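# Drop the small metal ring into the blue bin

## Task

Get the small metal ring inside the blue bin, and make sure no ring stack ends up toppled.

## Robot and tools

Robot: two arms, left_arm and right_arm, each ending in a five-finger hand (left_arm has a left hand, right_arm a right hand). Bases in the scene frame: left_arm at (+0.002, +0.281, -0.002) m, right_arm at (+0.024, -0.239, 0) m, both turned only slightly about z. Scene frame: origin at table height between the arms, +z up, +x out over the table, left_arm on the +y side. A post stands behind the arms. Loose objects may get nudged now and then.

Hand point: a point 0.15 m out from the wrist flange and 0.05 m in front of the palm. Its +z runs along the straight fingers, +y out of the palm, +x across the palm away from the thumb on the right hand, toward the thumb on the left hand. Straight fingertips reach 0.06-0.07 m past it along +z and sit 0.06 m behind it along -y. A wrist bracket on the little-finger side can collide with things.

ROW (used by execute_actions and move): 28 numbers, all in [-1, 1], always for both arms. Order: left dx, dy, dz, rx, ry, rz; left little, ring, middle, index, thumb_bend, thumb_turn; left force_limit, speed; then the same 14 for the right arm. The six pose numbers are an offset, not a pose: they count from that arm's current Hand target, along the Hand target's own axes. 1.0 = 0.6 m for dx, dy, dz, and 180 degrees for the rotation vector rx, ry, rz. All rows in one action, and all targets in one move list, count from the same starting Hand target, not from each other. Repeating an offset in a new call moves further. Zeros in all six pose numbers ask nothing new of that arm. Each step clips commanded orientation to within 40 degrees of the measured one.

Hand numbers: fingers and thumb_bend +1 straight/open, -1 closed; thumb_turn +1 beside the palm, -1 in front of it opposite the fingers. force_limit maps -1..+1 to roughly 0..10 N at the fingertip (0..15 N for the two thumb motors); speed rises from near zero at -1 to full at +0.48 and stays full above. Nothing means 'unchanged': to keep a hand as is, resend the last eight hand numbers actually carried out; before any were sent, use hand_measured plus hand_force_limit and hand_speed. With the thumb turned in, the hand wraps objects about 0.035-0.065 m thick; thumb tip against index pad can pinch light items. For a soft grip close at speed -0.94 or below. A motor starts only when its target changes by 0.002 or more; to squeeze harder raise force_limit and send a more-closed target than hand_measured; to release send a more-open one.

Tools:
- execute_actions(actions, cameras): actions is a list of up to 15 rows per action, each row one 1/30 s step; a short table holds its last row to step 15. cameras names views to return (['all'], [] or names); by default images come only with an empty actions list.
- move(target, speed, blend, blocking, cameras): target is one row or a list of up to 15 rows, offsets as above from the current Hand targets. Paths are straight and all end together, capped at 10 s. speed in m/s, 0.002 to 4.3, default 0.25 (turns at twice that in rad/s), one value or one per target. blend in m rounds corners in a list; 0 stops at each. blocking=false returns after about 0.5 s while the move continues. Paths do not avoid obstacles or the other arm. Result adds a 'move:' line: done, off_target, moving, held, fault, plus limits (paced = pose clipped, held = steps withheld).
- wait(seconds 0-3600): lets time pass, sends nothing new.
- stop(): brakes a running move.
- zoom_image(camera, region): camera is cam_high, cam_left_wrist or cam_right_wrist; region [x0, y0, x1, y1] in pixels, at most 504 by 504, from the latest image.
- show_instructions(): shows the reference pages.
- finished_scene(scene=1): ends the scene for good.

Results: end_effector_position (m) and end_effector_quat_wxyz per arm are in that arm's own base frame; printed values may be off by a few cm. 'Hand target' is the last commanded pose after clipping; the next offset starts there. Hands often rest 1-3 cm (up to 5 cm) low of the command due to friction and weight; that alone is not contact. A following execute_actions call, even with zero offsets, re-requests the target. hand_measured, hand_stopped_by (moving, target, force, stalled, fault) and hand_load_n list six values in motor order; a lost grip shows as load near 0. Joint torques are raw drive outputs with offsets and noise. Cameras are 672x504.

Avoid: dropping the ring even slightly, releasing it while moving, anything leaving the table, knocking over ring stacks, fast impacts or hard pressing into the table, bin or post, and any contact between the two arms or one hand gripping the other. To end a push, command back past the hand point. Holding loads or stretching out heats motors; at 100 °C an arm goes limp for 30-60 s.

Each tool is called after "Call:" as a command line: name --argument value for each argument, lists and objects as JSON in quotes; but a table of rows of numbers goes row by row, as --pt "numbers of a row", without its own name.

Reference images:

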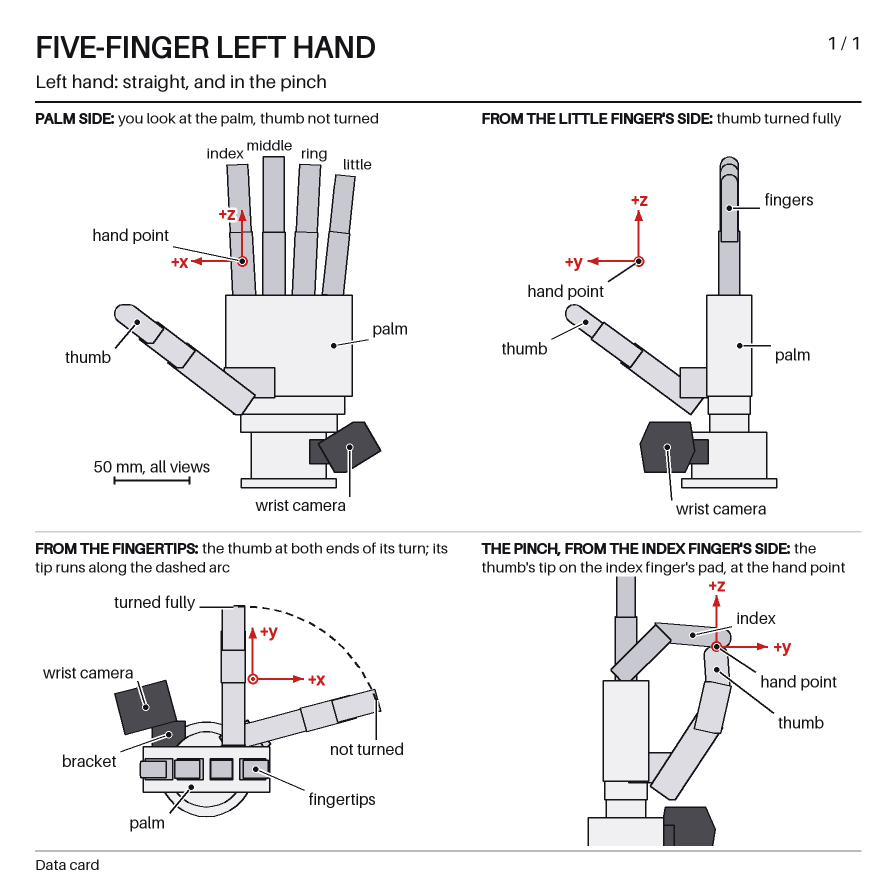

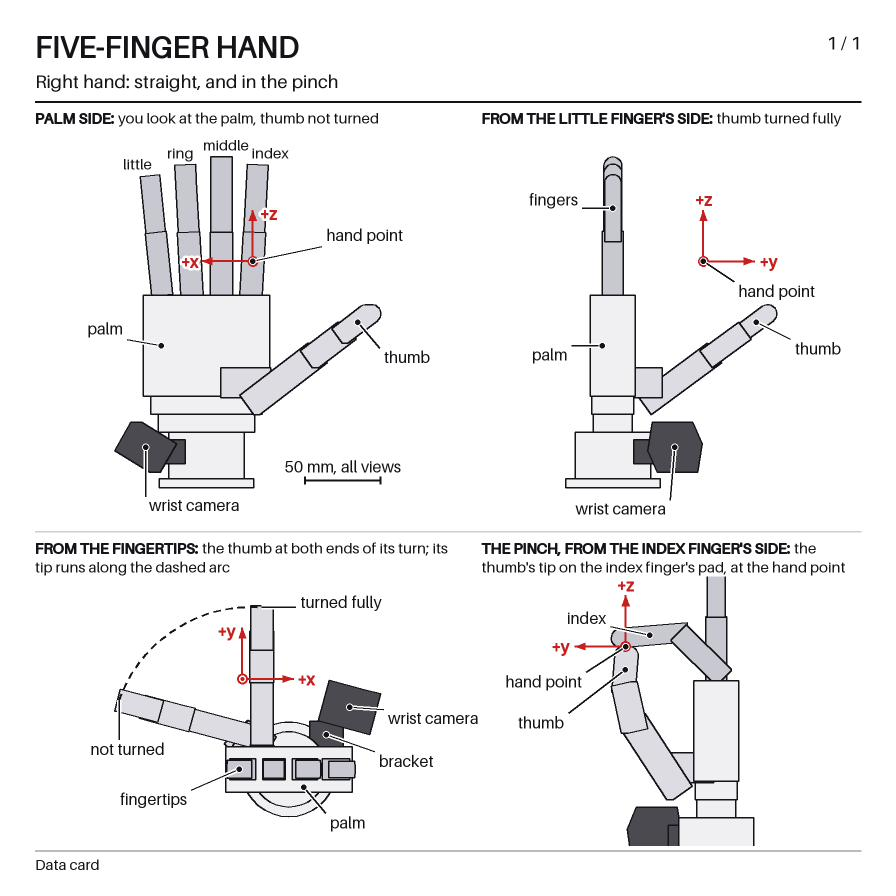

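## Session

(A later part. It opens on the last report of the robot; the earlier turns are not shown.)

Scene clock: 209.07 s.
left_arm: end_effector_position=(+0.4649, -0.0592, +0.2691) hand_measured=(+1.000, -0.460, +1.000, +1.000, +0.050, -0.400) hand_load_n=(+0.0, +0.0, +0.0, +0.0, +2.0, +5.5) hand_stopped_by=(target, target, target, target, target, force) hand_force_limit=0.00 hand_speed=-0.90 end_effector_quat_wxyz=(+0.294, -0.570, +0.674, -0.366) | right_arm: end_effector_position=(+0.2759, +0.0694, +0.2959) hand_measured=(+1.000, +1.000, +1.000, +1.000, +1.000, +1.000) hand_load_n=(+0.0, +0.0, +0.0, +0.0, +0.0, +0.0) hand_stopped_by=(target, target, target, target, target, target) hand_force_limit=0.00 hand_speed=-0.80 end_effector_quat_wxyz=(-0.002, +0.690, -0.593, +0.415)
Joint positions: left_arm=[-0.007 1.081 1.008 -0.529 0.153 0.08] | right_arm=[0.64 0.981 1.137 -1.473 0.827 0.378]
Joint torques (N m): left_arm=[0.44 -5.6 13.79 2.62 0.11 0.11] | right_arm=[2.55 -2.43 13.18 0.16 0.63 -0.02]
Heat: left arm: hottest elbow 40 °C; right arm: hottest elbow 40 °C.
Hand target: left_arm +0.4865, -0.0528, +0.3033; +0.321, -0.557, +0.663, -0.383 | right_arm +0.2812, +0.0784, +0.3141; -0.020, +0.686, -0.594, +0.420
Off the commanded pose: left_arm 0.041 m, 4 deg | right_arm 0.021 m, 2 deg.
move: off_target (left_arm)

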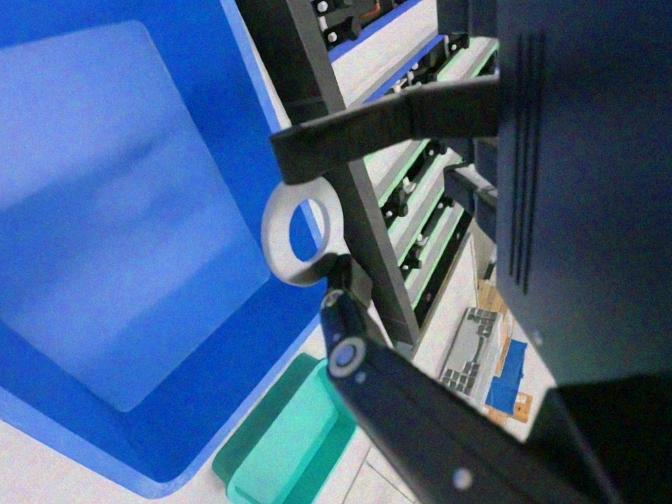

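Call:
move --target '[0.007,0.295,0.123,0,0,0,1,-0.46,1,1,0.05,-0.5,0.0,-0.9,0,0,0,0,0,0,1,1,1,1,1,1,0,-0.8]' --speed 0.12 --cameras '["cam_high","cam_left_wrist"]'

Scene clock: 213.20 s.
left_arm: end_effector_position=(+0.4611, -0.0592, +0.1184) hand_measured=(+1.000, -0.460, +1.000, +1.000, +0.050, -0.400) hand_load_n=(+0.0, +0.0, +0.0, +0.0, +2.0, +5.5) hand_stopped_by=(target, target, target, target, target, force) hand_force_limit=0.00 hand_speed=-0.90 end_effector_quat_wxyz=(+0.317, -0.556, +0.664, -0.386) | right_arm: end_effector_position=(+0.2759, +0.0694, +0.2959) hand_measured=(+1.000, +1.000, +1.000, +1.000, +1.000, +1.000) hand_load_n=(+0.0, +0.0, +0.0, +0.0, -0.5, +0.0) hand_stopped_by=(target, target, target, target, target, target) hand_force_limit=0.00 hand_speed=-0.80 end_effector_quat_wxyz=(-0.002, +0.690, -0.593, +0.415)
Joint positions: left_arm=[-0.007 1.188 0.631 0.024 0.154 0.08] | right_arm=[0.64 0.981 1.137 -1.473 0.827 0.378]
Joint torques (N m): left_arm=[0.09 -6.18 7.45 2.58 0.13 0.11] | right_arm=[2.49 -2.32 13.19 0.17 0.64 0.01]
Heat: left arm: hottest elbow 41 °C; right arm: hottest elbow 40 °C.
Hand target: left_arm +0.4615, -0.0529, +0.1130; +0.321, -0.557, +0.663, -0.383 | right_arm +0.2812, +0.0784, +0.3141; -0.020, +0.686, -0.594, +0.420
Off the commanded pose: left_arm 0.008 m, 1 deg | right_arm 0.021 m, 2 deg.
move: done

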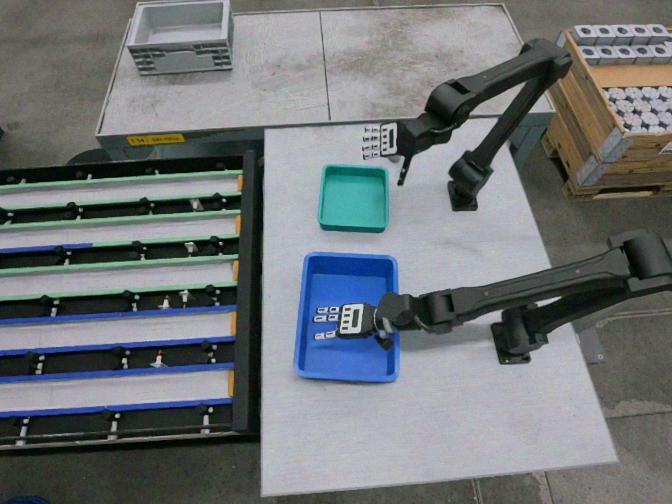

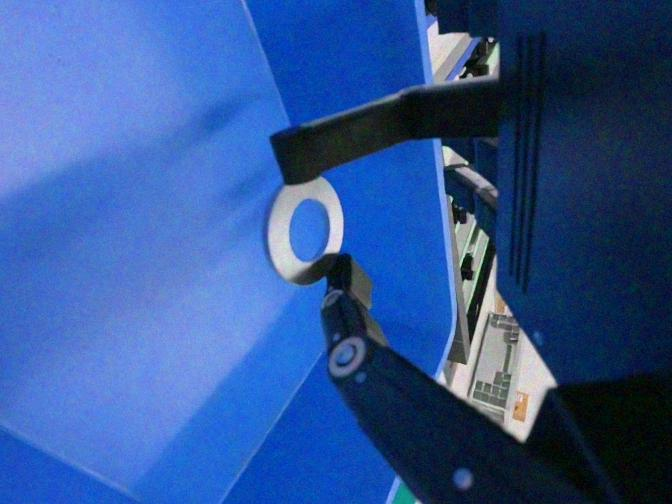

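Call:
zoom_image --camera "cam_high" --region '[280, 240, 440, 400]'

Scaled by 3.150 from the camera's image (finer frame: 960x720).

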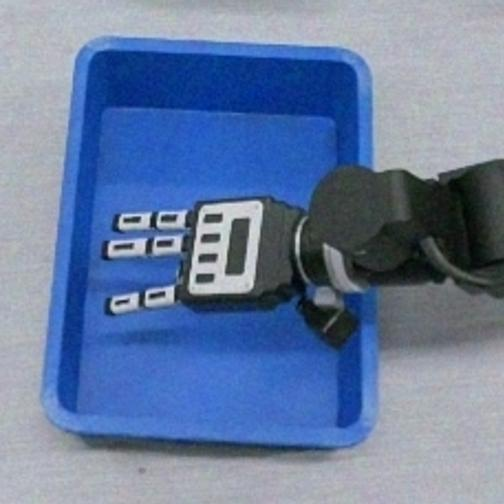

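Call:
move --target '[0,0.082,0.051,0,0,0,1,-0.46,1,1,0.05,-0.5,0.0,-0.9,0,0,0,0,0,0,1,1,1,1,1,1,0,-0.8]' --speed 0.08 --cameras '["cam_high","cam_left_wrist"]'

Call:
zoom_image --camera "cam_high" --region '[280, 240, 440, 400]'

Scene clock: 215.60 s.
left_arm: end_effector_position=(+0.4644, -0.0593, +0.0610) hand_measured=(+1.000, -0.460, +1.000, +1.000, +0.050, -0.400) hand_load_n=(+0.0, -0.5, +0.0, +0.0, +2.0, +5.5) hand_stopped_by=(target, target, target, target, target, force) hand_force_limit=0.00 hand_speed=-0.90 end_effector_quat_wxyz=(+0.318, -0.556, +0.664, -0.386) | right_arm: end_effector_position=(+0.2759, +0.0694, +0.2959) hand_measured=(+1.000, +1.000, +1.000, +1.000, +1.000, +1.000) hand_load_n=(+0.0, +0.0, +0.0, +0.0, +0.0, +0.0) hand_stopped_by=(target, target, target, target, target, target) hand_force_limit=0.00 hand_speed=-0.80 end_effector_quat_wxyz=(-0.002, +0.690, -0.593, +0.415)
Joint positions: left_arm=[-0.007 1.329 0.555 0.244 0.154 0.08] | right_arm=[0.64 0.981 1.137 -1.473 0.827 0.378]
Joint torques (N m): left_arm=[-0.03 -6.89 6.31 2.8 0.08 0.11] | right_arm=[2.67 -2.08 13.18 0.2 0.64 0.02]
Heat: left arm: hottest elbow 40 °C; right arm: hottest elbow 40 °C.
Hand target: left_arm +0.4635, -0.0533, +0.0554; +0.321, -0.557, +0.663, -0.384 | right_arm +0.2812, +0.0784, +0.3141; -0.020, +0.686, -0.594, +0.420
Off the commanded pose: left_arm 0.008 m, 1 deg | right_arm 0.021 m, 2 deg.
move: done

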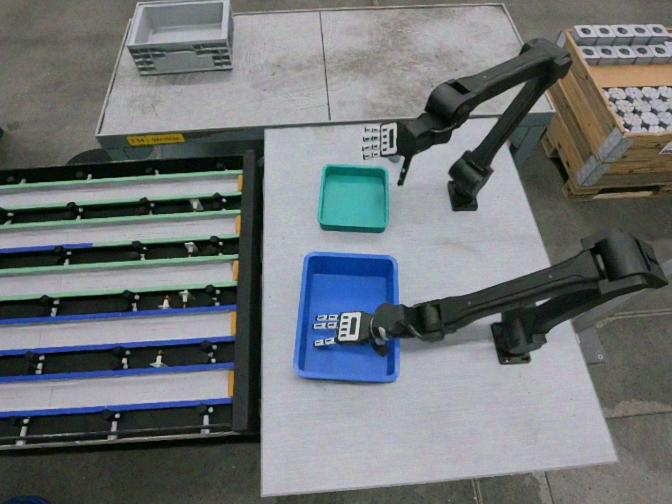

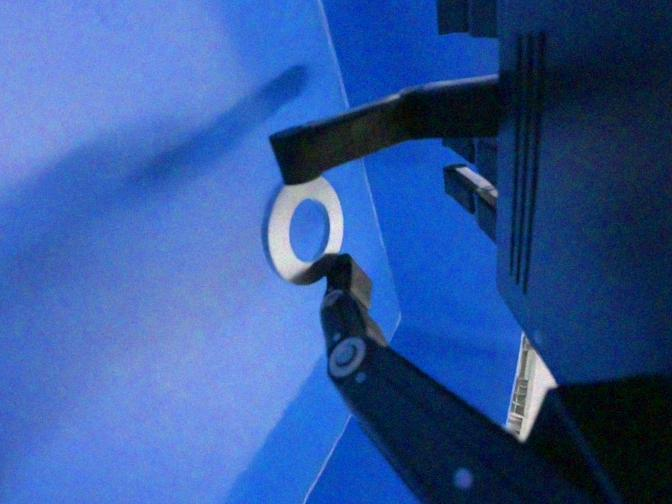

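Scaled by 3.150 from the camera's image (finer frame: 960x720).

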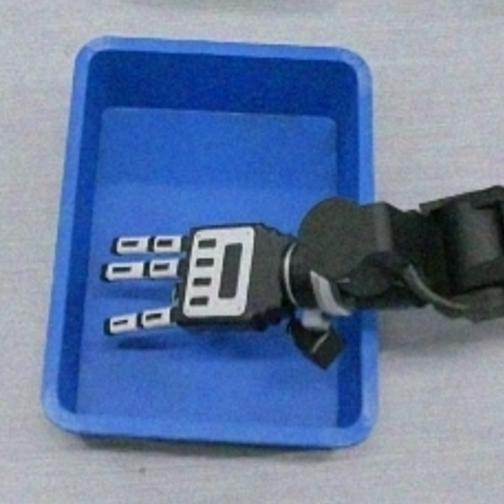

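Call:
move --target '[0,0.048,0.028,0,0,0,1,-0.46,1,1,0.05,-0.5,0.0,-0.9,0,0,0,0,0,0,1,1,1,1,1,1,0,-0.8]' --speed 0.05 --cameras '["cam_high","cam_left_wrist"]'

Call:
zoom_image --camera "cam_high" --region '[280, 240, 440, 400]'

Scene clock: 217.50 s.
left_arm: end_effector_position=(+0.4653, -0.0593, +0.0277) hand_measured=(+1.000, -0.460, +1.000, +1.000, +0.050, -0.400) hand_load_n=(+0.0, +0.0, +0.0, +0.0, +2.0, +5.5) hand_stopped_by=(target, target, target, target, target, force) hand_force_limit=0.00 hand_speed=-0.90 end_effector_quat_wxyz=(+0.318, -0.556, +0.664, -0.387) | right_arm: end_effector_position=(+0.2759, +0.0694, +0.2959) hand_measured=(+1.000, +1.000, +1.000, +1.000, +1.000, +1.000) hand_load_n=(+0.0, +0.0, +0.0, +0.0, +0.0, +0.0) hand_stopped_by=(target, target, target, target, target, target) hand_force_limit=0.00 hand_speed=-0.80 end_effector_quat_wxyz=(-0.002, +0.690, -0.593, +0.415)
Joint positions: left_arm=[-0.007 1.43 0.522 0.378 0.154 0.08] | right_arm=[0.64 0.981 1.137 -1.473 0.827 0.378]
Joint torques (N m): left_arm=[0.15 -7.3 5.48 2.81 0.09 0.1] | right_arm=[2.43 -2.08 13.23 0.23 0.64 0]
Heat: left arm: hottest elbow 40 °C; right arm: hottest elbow 40 °C.
Hand target: left_arm +0.4635, -0.0533, +0.0218; +0.321, -0.557, +0.663, -0.383 | right_arm +0.2812, +0.0784, +0.3141; -0.020, +0.686, -0.594, +0.420
Off the commanded pose: left_arm 0.008 m, 1 deg | right_arm 0.021 m, 2 deg.
move: done

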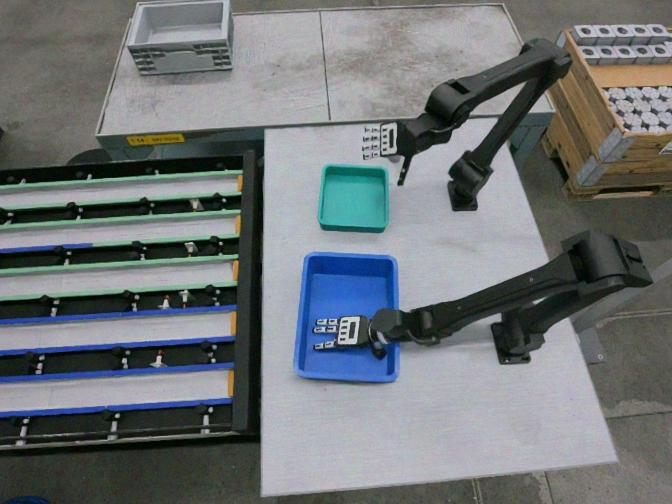

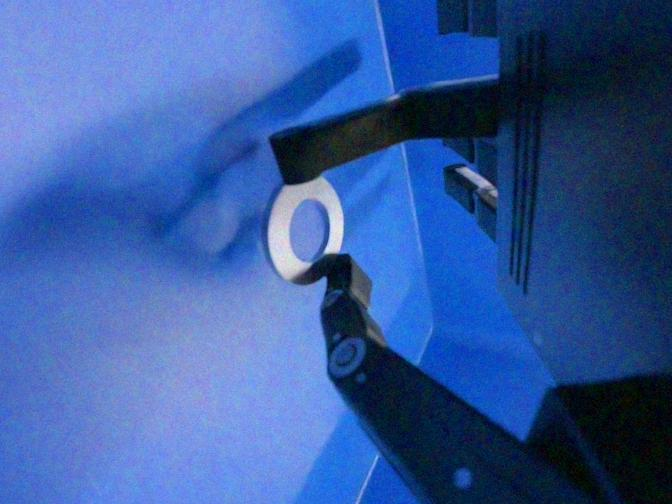

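Scaled by 3.150 from the camera's image (finer frame: 960x720).

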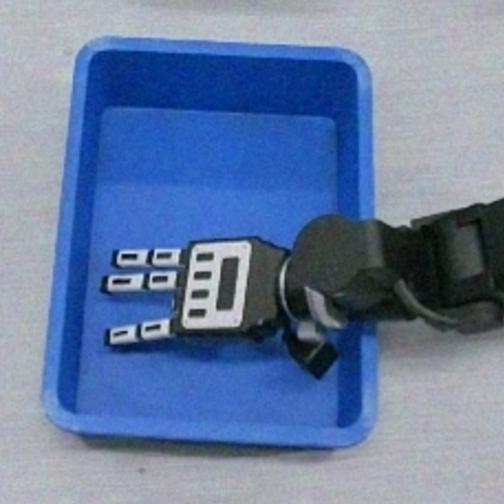

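Call:
move --target '[0,0.014,0.008,0,0,0,1,-0.46,1,1,0.05,-0.5,0.0,-0.9,0,0,0,0,0,0,1,1,1,1,1,1,0,-0.8]' --speed 0.04 --cameras '["cam_left_wrist"]'

Scene clock: 218.77 s.
left_arm: end_effector_position=(+0.4652, -0.0593, +0.0175) hand_measured=(+1.000, -0.460, +1.000, +1.000, +0.050, -0.400) hand_load_n=(+0.0, +0.0, +0.0, +0.0, +2.0, +5.5) hand_stopped_by=(target, target, target, target, target, force) hand_force_limit=0.00 hand_speed=-0.90 end_effector_quat_wxyz=(+0.318, -0.556, +0.664, -0.386) | right_arm: end_effector_position=(+0.2759, +0.0694, +0.2959) hand_measured=(+1.000, +1.000, +1.000, +1.000, +1.000, +1.000) hand_load_n=(+0.0, +0.0, +0.0, +0.0, +0.0, +0.0) hand_stopped_by=(target, target, target, target, target, target) hand_force_limit=0.00 hand_speed=-0.80 end_effector_quat_wxyz=(-0.002, +0.690, -0.593, +0.415)
Joint positions: left_arm=[-0.007 1.463 0.514 0.419 0.154 0.08] | right_arm=[0.64 0.981 1.137 -1.473 0.827 0.378]
Joint torques (N m): left_arm=[0.15 -7.53 5.29 2.74 0.07 0.11] | right_arm=[2.61 -2.2 13.2 0.2 0.63 -0.01]
Heat: left arm: hottest elbow 40 °C; right arm: hottest elbow 40 °C.
Hand target: left_arm +0.4635, -0.0533, +0.0122; +0.321, -0.557, +0.663, -0.383 | right_arm +0.2812, +0.0784, +0.3141; -0.020, +0.686, -0.594, +0.420
Off the commanded pose: left_arm 0.008 m, 1 deg | right_arm 0.021 m, 2 deg.
move: done

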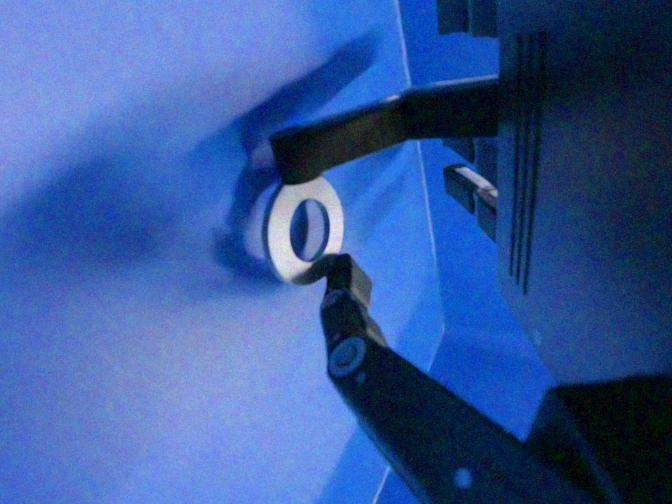

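Call:
move --target '[0,0.006,0.004,0,0,0,1,-0.46,1,1,0.05,-0.5,0.0,-0.9,0,0,0,0,0,0,1,1,1,1,1,1,0,-0.8]' --speed 0.03 --cameras '["cam_left_wrist"]'

Scene clock: 219.67 s.
left_arm: end_effector_position=(+0.4668, -0.0593, +0.0145) hand_measured=(+1.000, -0.460, +1.000, +1.000, +0.050, -0.400) hand_load_n=(+0.0, +0.0, +0.0, +0.0, +2.0, +5.5) hand_stopped_by=(target, target, target, target, target, force) hand_force_limit=0.00 hand_speed=-0.90 end_effector_quat_wxyz=(+0.319, -0.555, +0.663, -0.387) | right_arm: end_effector_position=(+0.2759, +0.0694, +0.2959) hand_measured=(+1.000, +1.000, +1.000, +1.000, +1.000, +1.000) hand_load_n=(+0.0, +0.0, +0.0, +0.0, +0.0, +0.0) hand_stopped_by=(target, target, target, target, target, target) hand_force_limit=0.00 hand_speed=-0.80 end_effector_quat_wxyz=(-0.002, +0.690, -0.593, +0.415)
Joint positions: left_arm=[-0.007 1.477 0.514 0.436 0.154 0.08] | right_arm=[0.64 0.981 1.137 -1.473 0.827 0.378]
Joint torques (N m): left_arm=[0.09 -7.53 5.03 2.78 0.07 0.09] | right_arm=[2.49 -2.26 13.16 0.2 0.62 0.01]
Heat: left arm: hottest elbow 40 °C; right arm: hottest elbow 40 °C.
Hand target: left_arm +0.4637, -0.0534, +0.0079; +0.321, -0.557, +0.663, -0.383 | right_arm +0.2812, +0.0784, +0.3141; -0.020, +0.686, -0.594, +0.420
Off the commanded pose: left_arm 0.009 m, 1 deg | right_arm 0.021 m, 2 deg.
move: done

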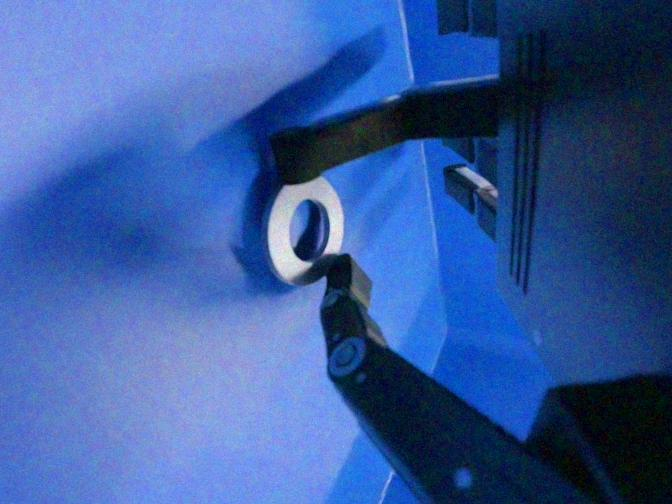

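Call:
move --target '[0,0.006,0.002,0,0,0,1,-0.46,1,1,0.05,-0.5,0.0,-0.9,0,0,0,0,0,0,1,1,1,1,1,1,0,-0.8]' --speed 0.03 --cameras '["cam_left_wrist"]'

Call:
zoom_image --camera "cam_left_wrist" --region '[200, 120, 420, 340]'

Scene clock: 220.67 s.
left_arm: end_effector_position=(+0.4660, -0.0593, +0.0112) hand_measured=(+1.000, -0.460, +1.000, +1.000, +0.050, -0.400) hand_load_n=(+0.0, +0.0, +0.0, +0.0, +2.0, +6.0) hand_stopped_by=(target, target, target, target, target, force) hand_force_limit=0.00 hand_speed=-0.90 end_effector_quat_wxyz=(+0.319, -0.555, +0.663, -0.388) | right_arm: end_effector_position=(+0.2759, +0.0694, +0.2959) hand_measured=(+1.000, +1.000, +1.000, +1.000, +1.000, +1.000) hand_load_n=(+0.0, +0.0, +0.0, +0.0, +0.0, +0.0) hand_stopped_by=(target, target, target, target, target, target) hand_force_limit=0.00 hand_speed=-0.80 end_effector_quat_wxyz=(-0.002, +0.690, -0.593, +0.415)
Joint positions: left_arm=[-0.007 1.487 0.509 0.452 0.154 0.08] | right_arm=[0.64 0.981 1.137 -1.473 0.827 0.378]
Joint torques (N m): left_arm=[-0.03 -7.36 5.01 2.7 0.06 0.09] | right_arm=[2.67 -2.32 13.2 0.17 0.63 0]
Heat: left arm: hottest elbow 40 °C; right arm: hottest elbow 40 °C.
Hand target: left_arm +0.4631, -0.0533, +0.0042; +0.321, -0.557, +0.663, -0.383 | right_arm +0.2812, +0.0784, +0.3141; -0.020, +0.686, -0.594, +0.420
Off the commanded pose: left_arm 0.010 m, 1 deg | right_arm 0.021 m, 2 deg.
move: done

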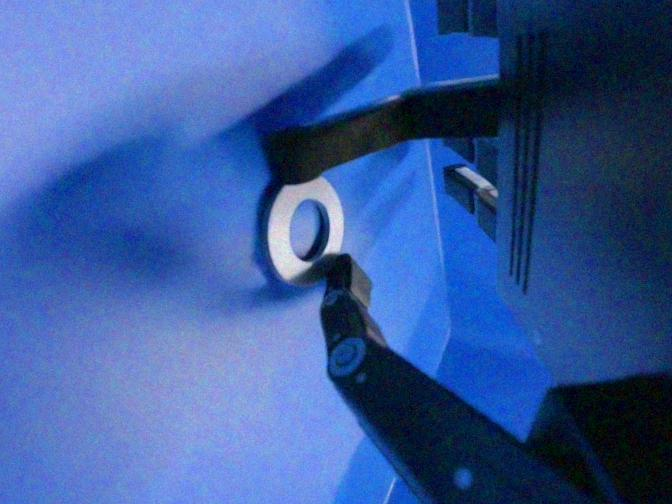

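Scaled by 2.291 from the camera's image (finer frame: 960x720).

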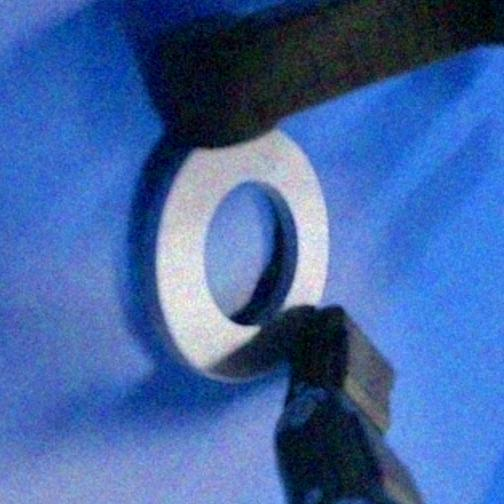

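Call:
move --target '[0,0.005,0.002,0,0,0,1,-0.46,1,1,0.05,-0.5,0.0,-0.9,0,0,0,0,0,0,1,1,1,1,1,1,0,-0.8]' --speed 0.03 --cameras '["cam_left_wrist"]'

Call:
zoom_image --camera "cam_left_wrist" --region '[200, 120, 420, 340]'

Scene clock: 222.60 s.
left_arm: end_effector_position=(+0.4679, -0.0593, +0.0111) hand_measured=(+1.000, -0.460, +1.000, +1.000, +0.050, -0.400) hand_load_n=(+0.0, +0.0, +0.0, +0.0, +1.5, +5.5) hand_stopped_by=(target, target, target, target, target, force) hand_force_limit=0.00 hand_speed=-0.90 end_effector_quat_wxyz=(+0.322, -0.554, +0.662, -0.390) | right_arm: end_effector_position=(+0.2759, +0.0694, +0.2959) hand_measured=(+1.000, +1.000, +1.000, +1.000, +1.000, +1.000) hand_load_n=(+0.0, +0.0, +0.0, +0.0, +0.0, +0.0) hand_stopped_by=(target, target, target, target, target, target) hand_force_limit=0.00 hand_speed=-0.80 end_effector_quat_wxyz=(-0.002, +0.690, -0.593, +0.415)
Joint positions: left_arm=[-0.007 1.493 0.509 0.467 0.154 0.08] | right_arm=[0.64 0.981 1.137 -1.473 0.827 0.378]
Joint torques (N m): left_arm=[0.15 -7.24 4.72 2.66 0.08 0.1] | right_arm=[2.73 -2.43 13.16 0.18 0.65 0.01]
Heat: left arm: hottest elbow 40 °C; right arm: hottest elbow 40 °C.
Hand target: left_arm +0.4626, -0.0532, +0.0010; +0.321, -0.557, +0.663, -0.383 | right_arm +0.2812, +0.0784, +0.3141; -0.020, +0.686, -0.594, +0.420
Off the commanded pose: left_arm 0.013 m, 1 deg | right_arm 0.021 m, 2 deg.
move: off_target (left_arm)

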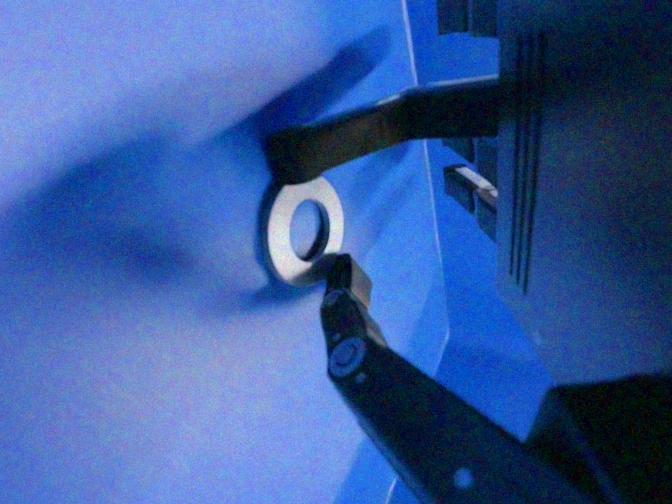

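Scaled by 2.291 from the camera's image (finer frame: 960x720).

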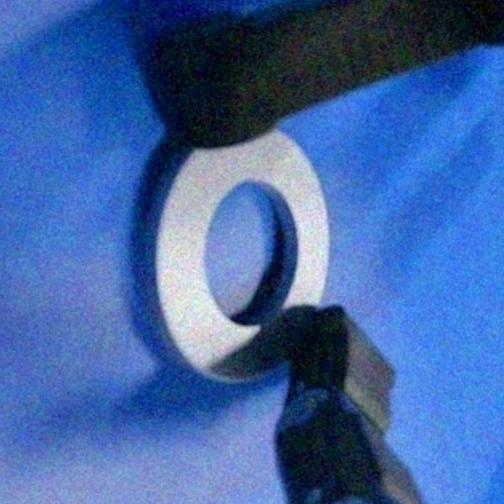

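Call:
move --target '[0,0,0,0,0,0,1,-0.46,1,1,0.05,-0.1,0.0,-0.7,0,0,0,0,0,0,1,1,1,1,1,1,0,-0.8]' --speed 0.03 --cameras '["cam_left_wrist"]'

Scene clock: 223.67 s.
left_arm: end_effector_position=(+0.4678, -0.0593, +0.0105) hand_measured=(+1.000, -0.460, +1.000, +1.000, +0.050, -0.100) hand_load_n=(+0.0, +0.0, +0.0, +0.0, +0.0, +0.0) hand_stopped_by=(target, target, target, target, target, target) hand_force_limit=0.00 hand_speed=-0.70 end_effector_quat_wxyz=(+0.321, -0.554, +0.662, -0.390) | right_arm: end_effector_position=(+0.2759, +0.0694, +0.2959) hand_measured=(+1.000, +1.000, +1.000, +1.000, +1.000, +1.000) hand_load_n=(+0.0, +0.0, +0.0, +0.0, +0.0, +0.0) hand_stopped_by=(target, target, target, target, target, target) hand_force_limit=0.00 hand_speed=-0.80 end_effector_quat_wxyz=(-0.002, +0.690, -0.593, +0.415)
Joint positions: left_arm=[-0.007 1.495 0.509 0.468 0.154 0.08] | right_arm=[0.64 0.981 1.137 -1.473 0.827 0.378]
Joint torques (N m): left_arm=[-0.09 -7.36 4.71 2.62 0.08 0.1] | right_arm=[2.55 -2.55 13.16 0.2 0.63 -0.01]
Heat: left arm: hottest elbow 39 °C; right arm: hottest elbow 40 °C.
Hand target: left_arm +0.4625, -0.0532, +0.0009; +0.321, -0.557, +0.663, -0.383 | right_arm +0.2812, +0.0784, +0.3141; -0.020, +0.686, -0.594, +0.420
Off the commanded pose: left_arm 0.012 m, 1 deg | right_arm 0.021 m, 2 deg.
move: done

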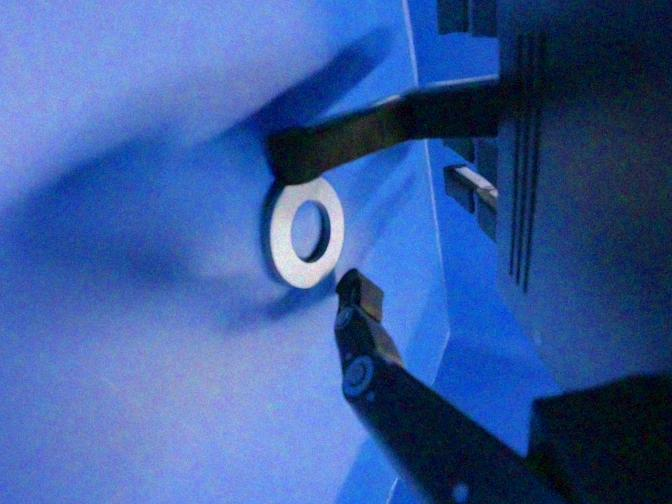

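Call:
move --pt "0 -0.06 0.004 0 0 0 1 -0.46 1 1 0.05 0.2 0.0 -0.5 0 0 0 0 0 0 1 1 1 1 1 1 0 -0.8" --pt "0 -0.455 -0.215 0 0 0 1 -0.46 1 1 0.05 0.2 0.0 -0.5 0 0 0 0 0 0 1 1 1 1 1 1 0 -0.8" --speed '[0.06,0.15]' --blend '[0.02,0]' --cameras '["cam_left_wrist","cam_high","cam_right_wrist"]'

Scene clock: 228.03 s.
left_arm: end_effector_position=(+0.4749, -0.0583, +0.2708) hand_measured=(+1.000, -0.460, +1.000, +1.000, +0.050, +0.200) hand_load_n=(+0.0, +0.0, +0.0, +0.0, +0.0, +0.0) hand_stopped_by=(target, target, target, target, target, target) hand_force_limit=0.00 hand_speed=-0.50 end_effector_quat_wxyz=(+0.304, -0.566, +0.670, -0.372) | right_arm: end_effector_position=(+0.2759, +0.0694, +0.2959) hand_measured=(+1.000, +1.000, +1.000, +1.000, +1.000, +1.000) hand_load_n=(+0.0, +0.0, +0.0, +0.0, +0.0, +0.0) hand_stopped_by=(target, target, target, target, target, target) hand_force_limit=0.00 hand_speed=-0.80 end_effector_quat_wxyz=(-0.002, +0.690, -0.593, +0.415)
Joint positions: left_arm=[-0.007 1.095 1.011 -0.492 0.149 0.08] | right_arm=[0.64 0.981 1.137 -1.473 0.827 0.378]
Joint torques (N m): left_arm=[-0.62 -6.89 13.56 1.32 -0.07 0.03] | right_arm=[2.43 -2.2 13.18 0.16 0.63 0]
Heat: left arm: hottest elbow 40 °C; right arm: hottest elbow 40 °C.
Hand target: left_arm +0.4870, -0.0571, +0.3018; +0.321, -0.557, +0.663, -0.383 | right_arm +0.2812, +0.0784, +0.3141; -0.020, +0.686, -0.594, +0.420
Off the commanded pose: left_arm 0.033 m, 3 deg | right_arm 0.021 m, 2 deg.
move: off_target (left_arm); blend cut to 0.018 m at target 1

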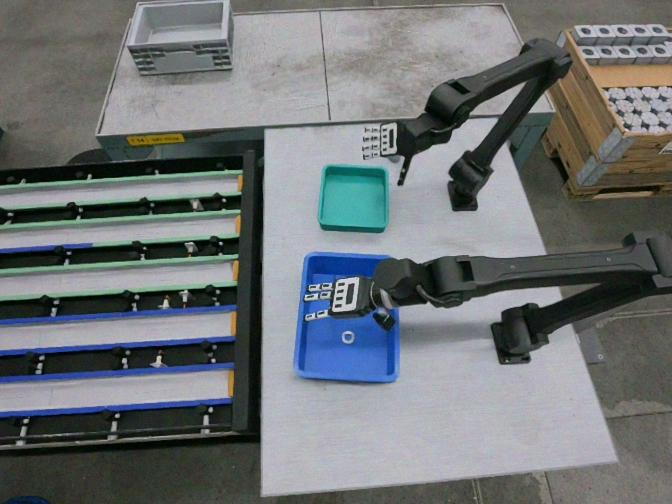

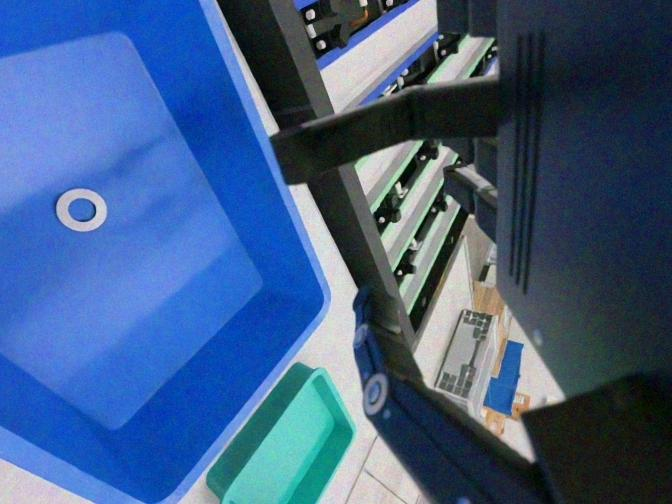

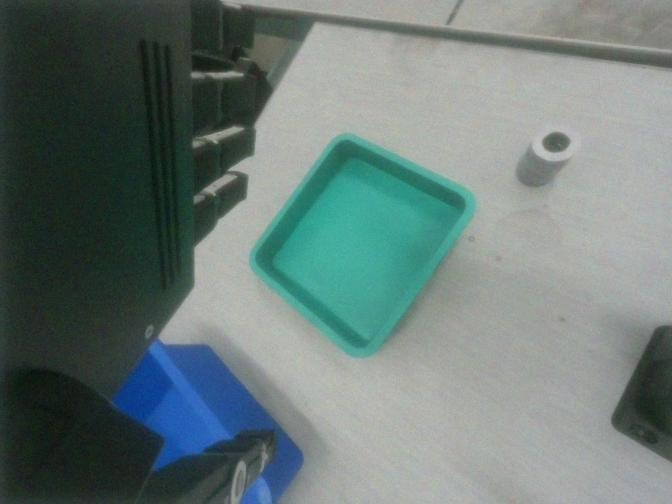

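Call:
finished_scene

The scene is finished: the task was done.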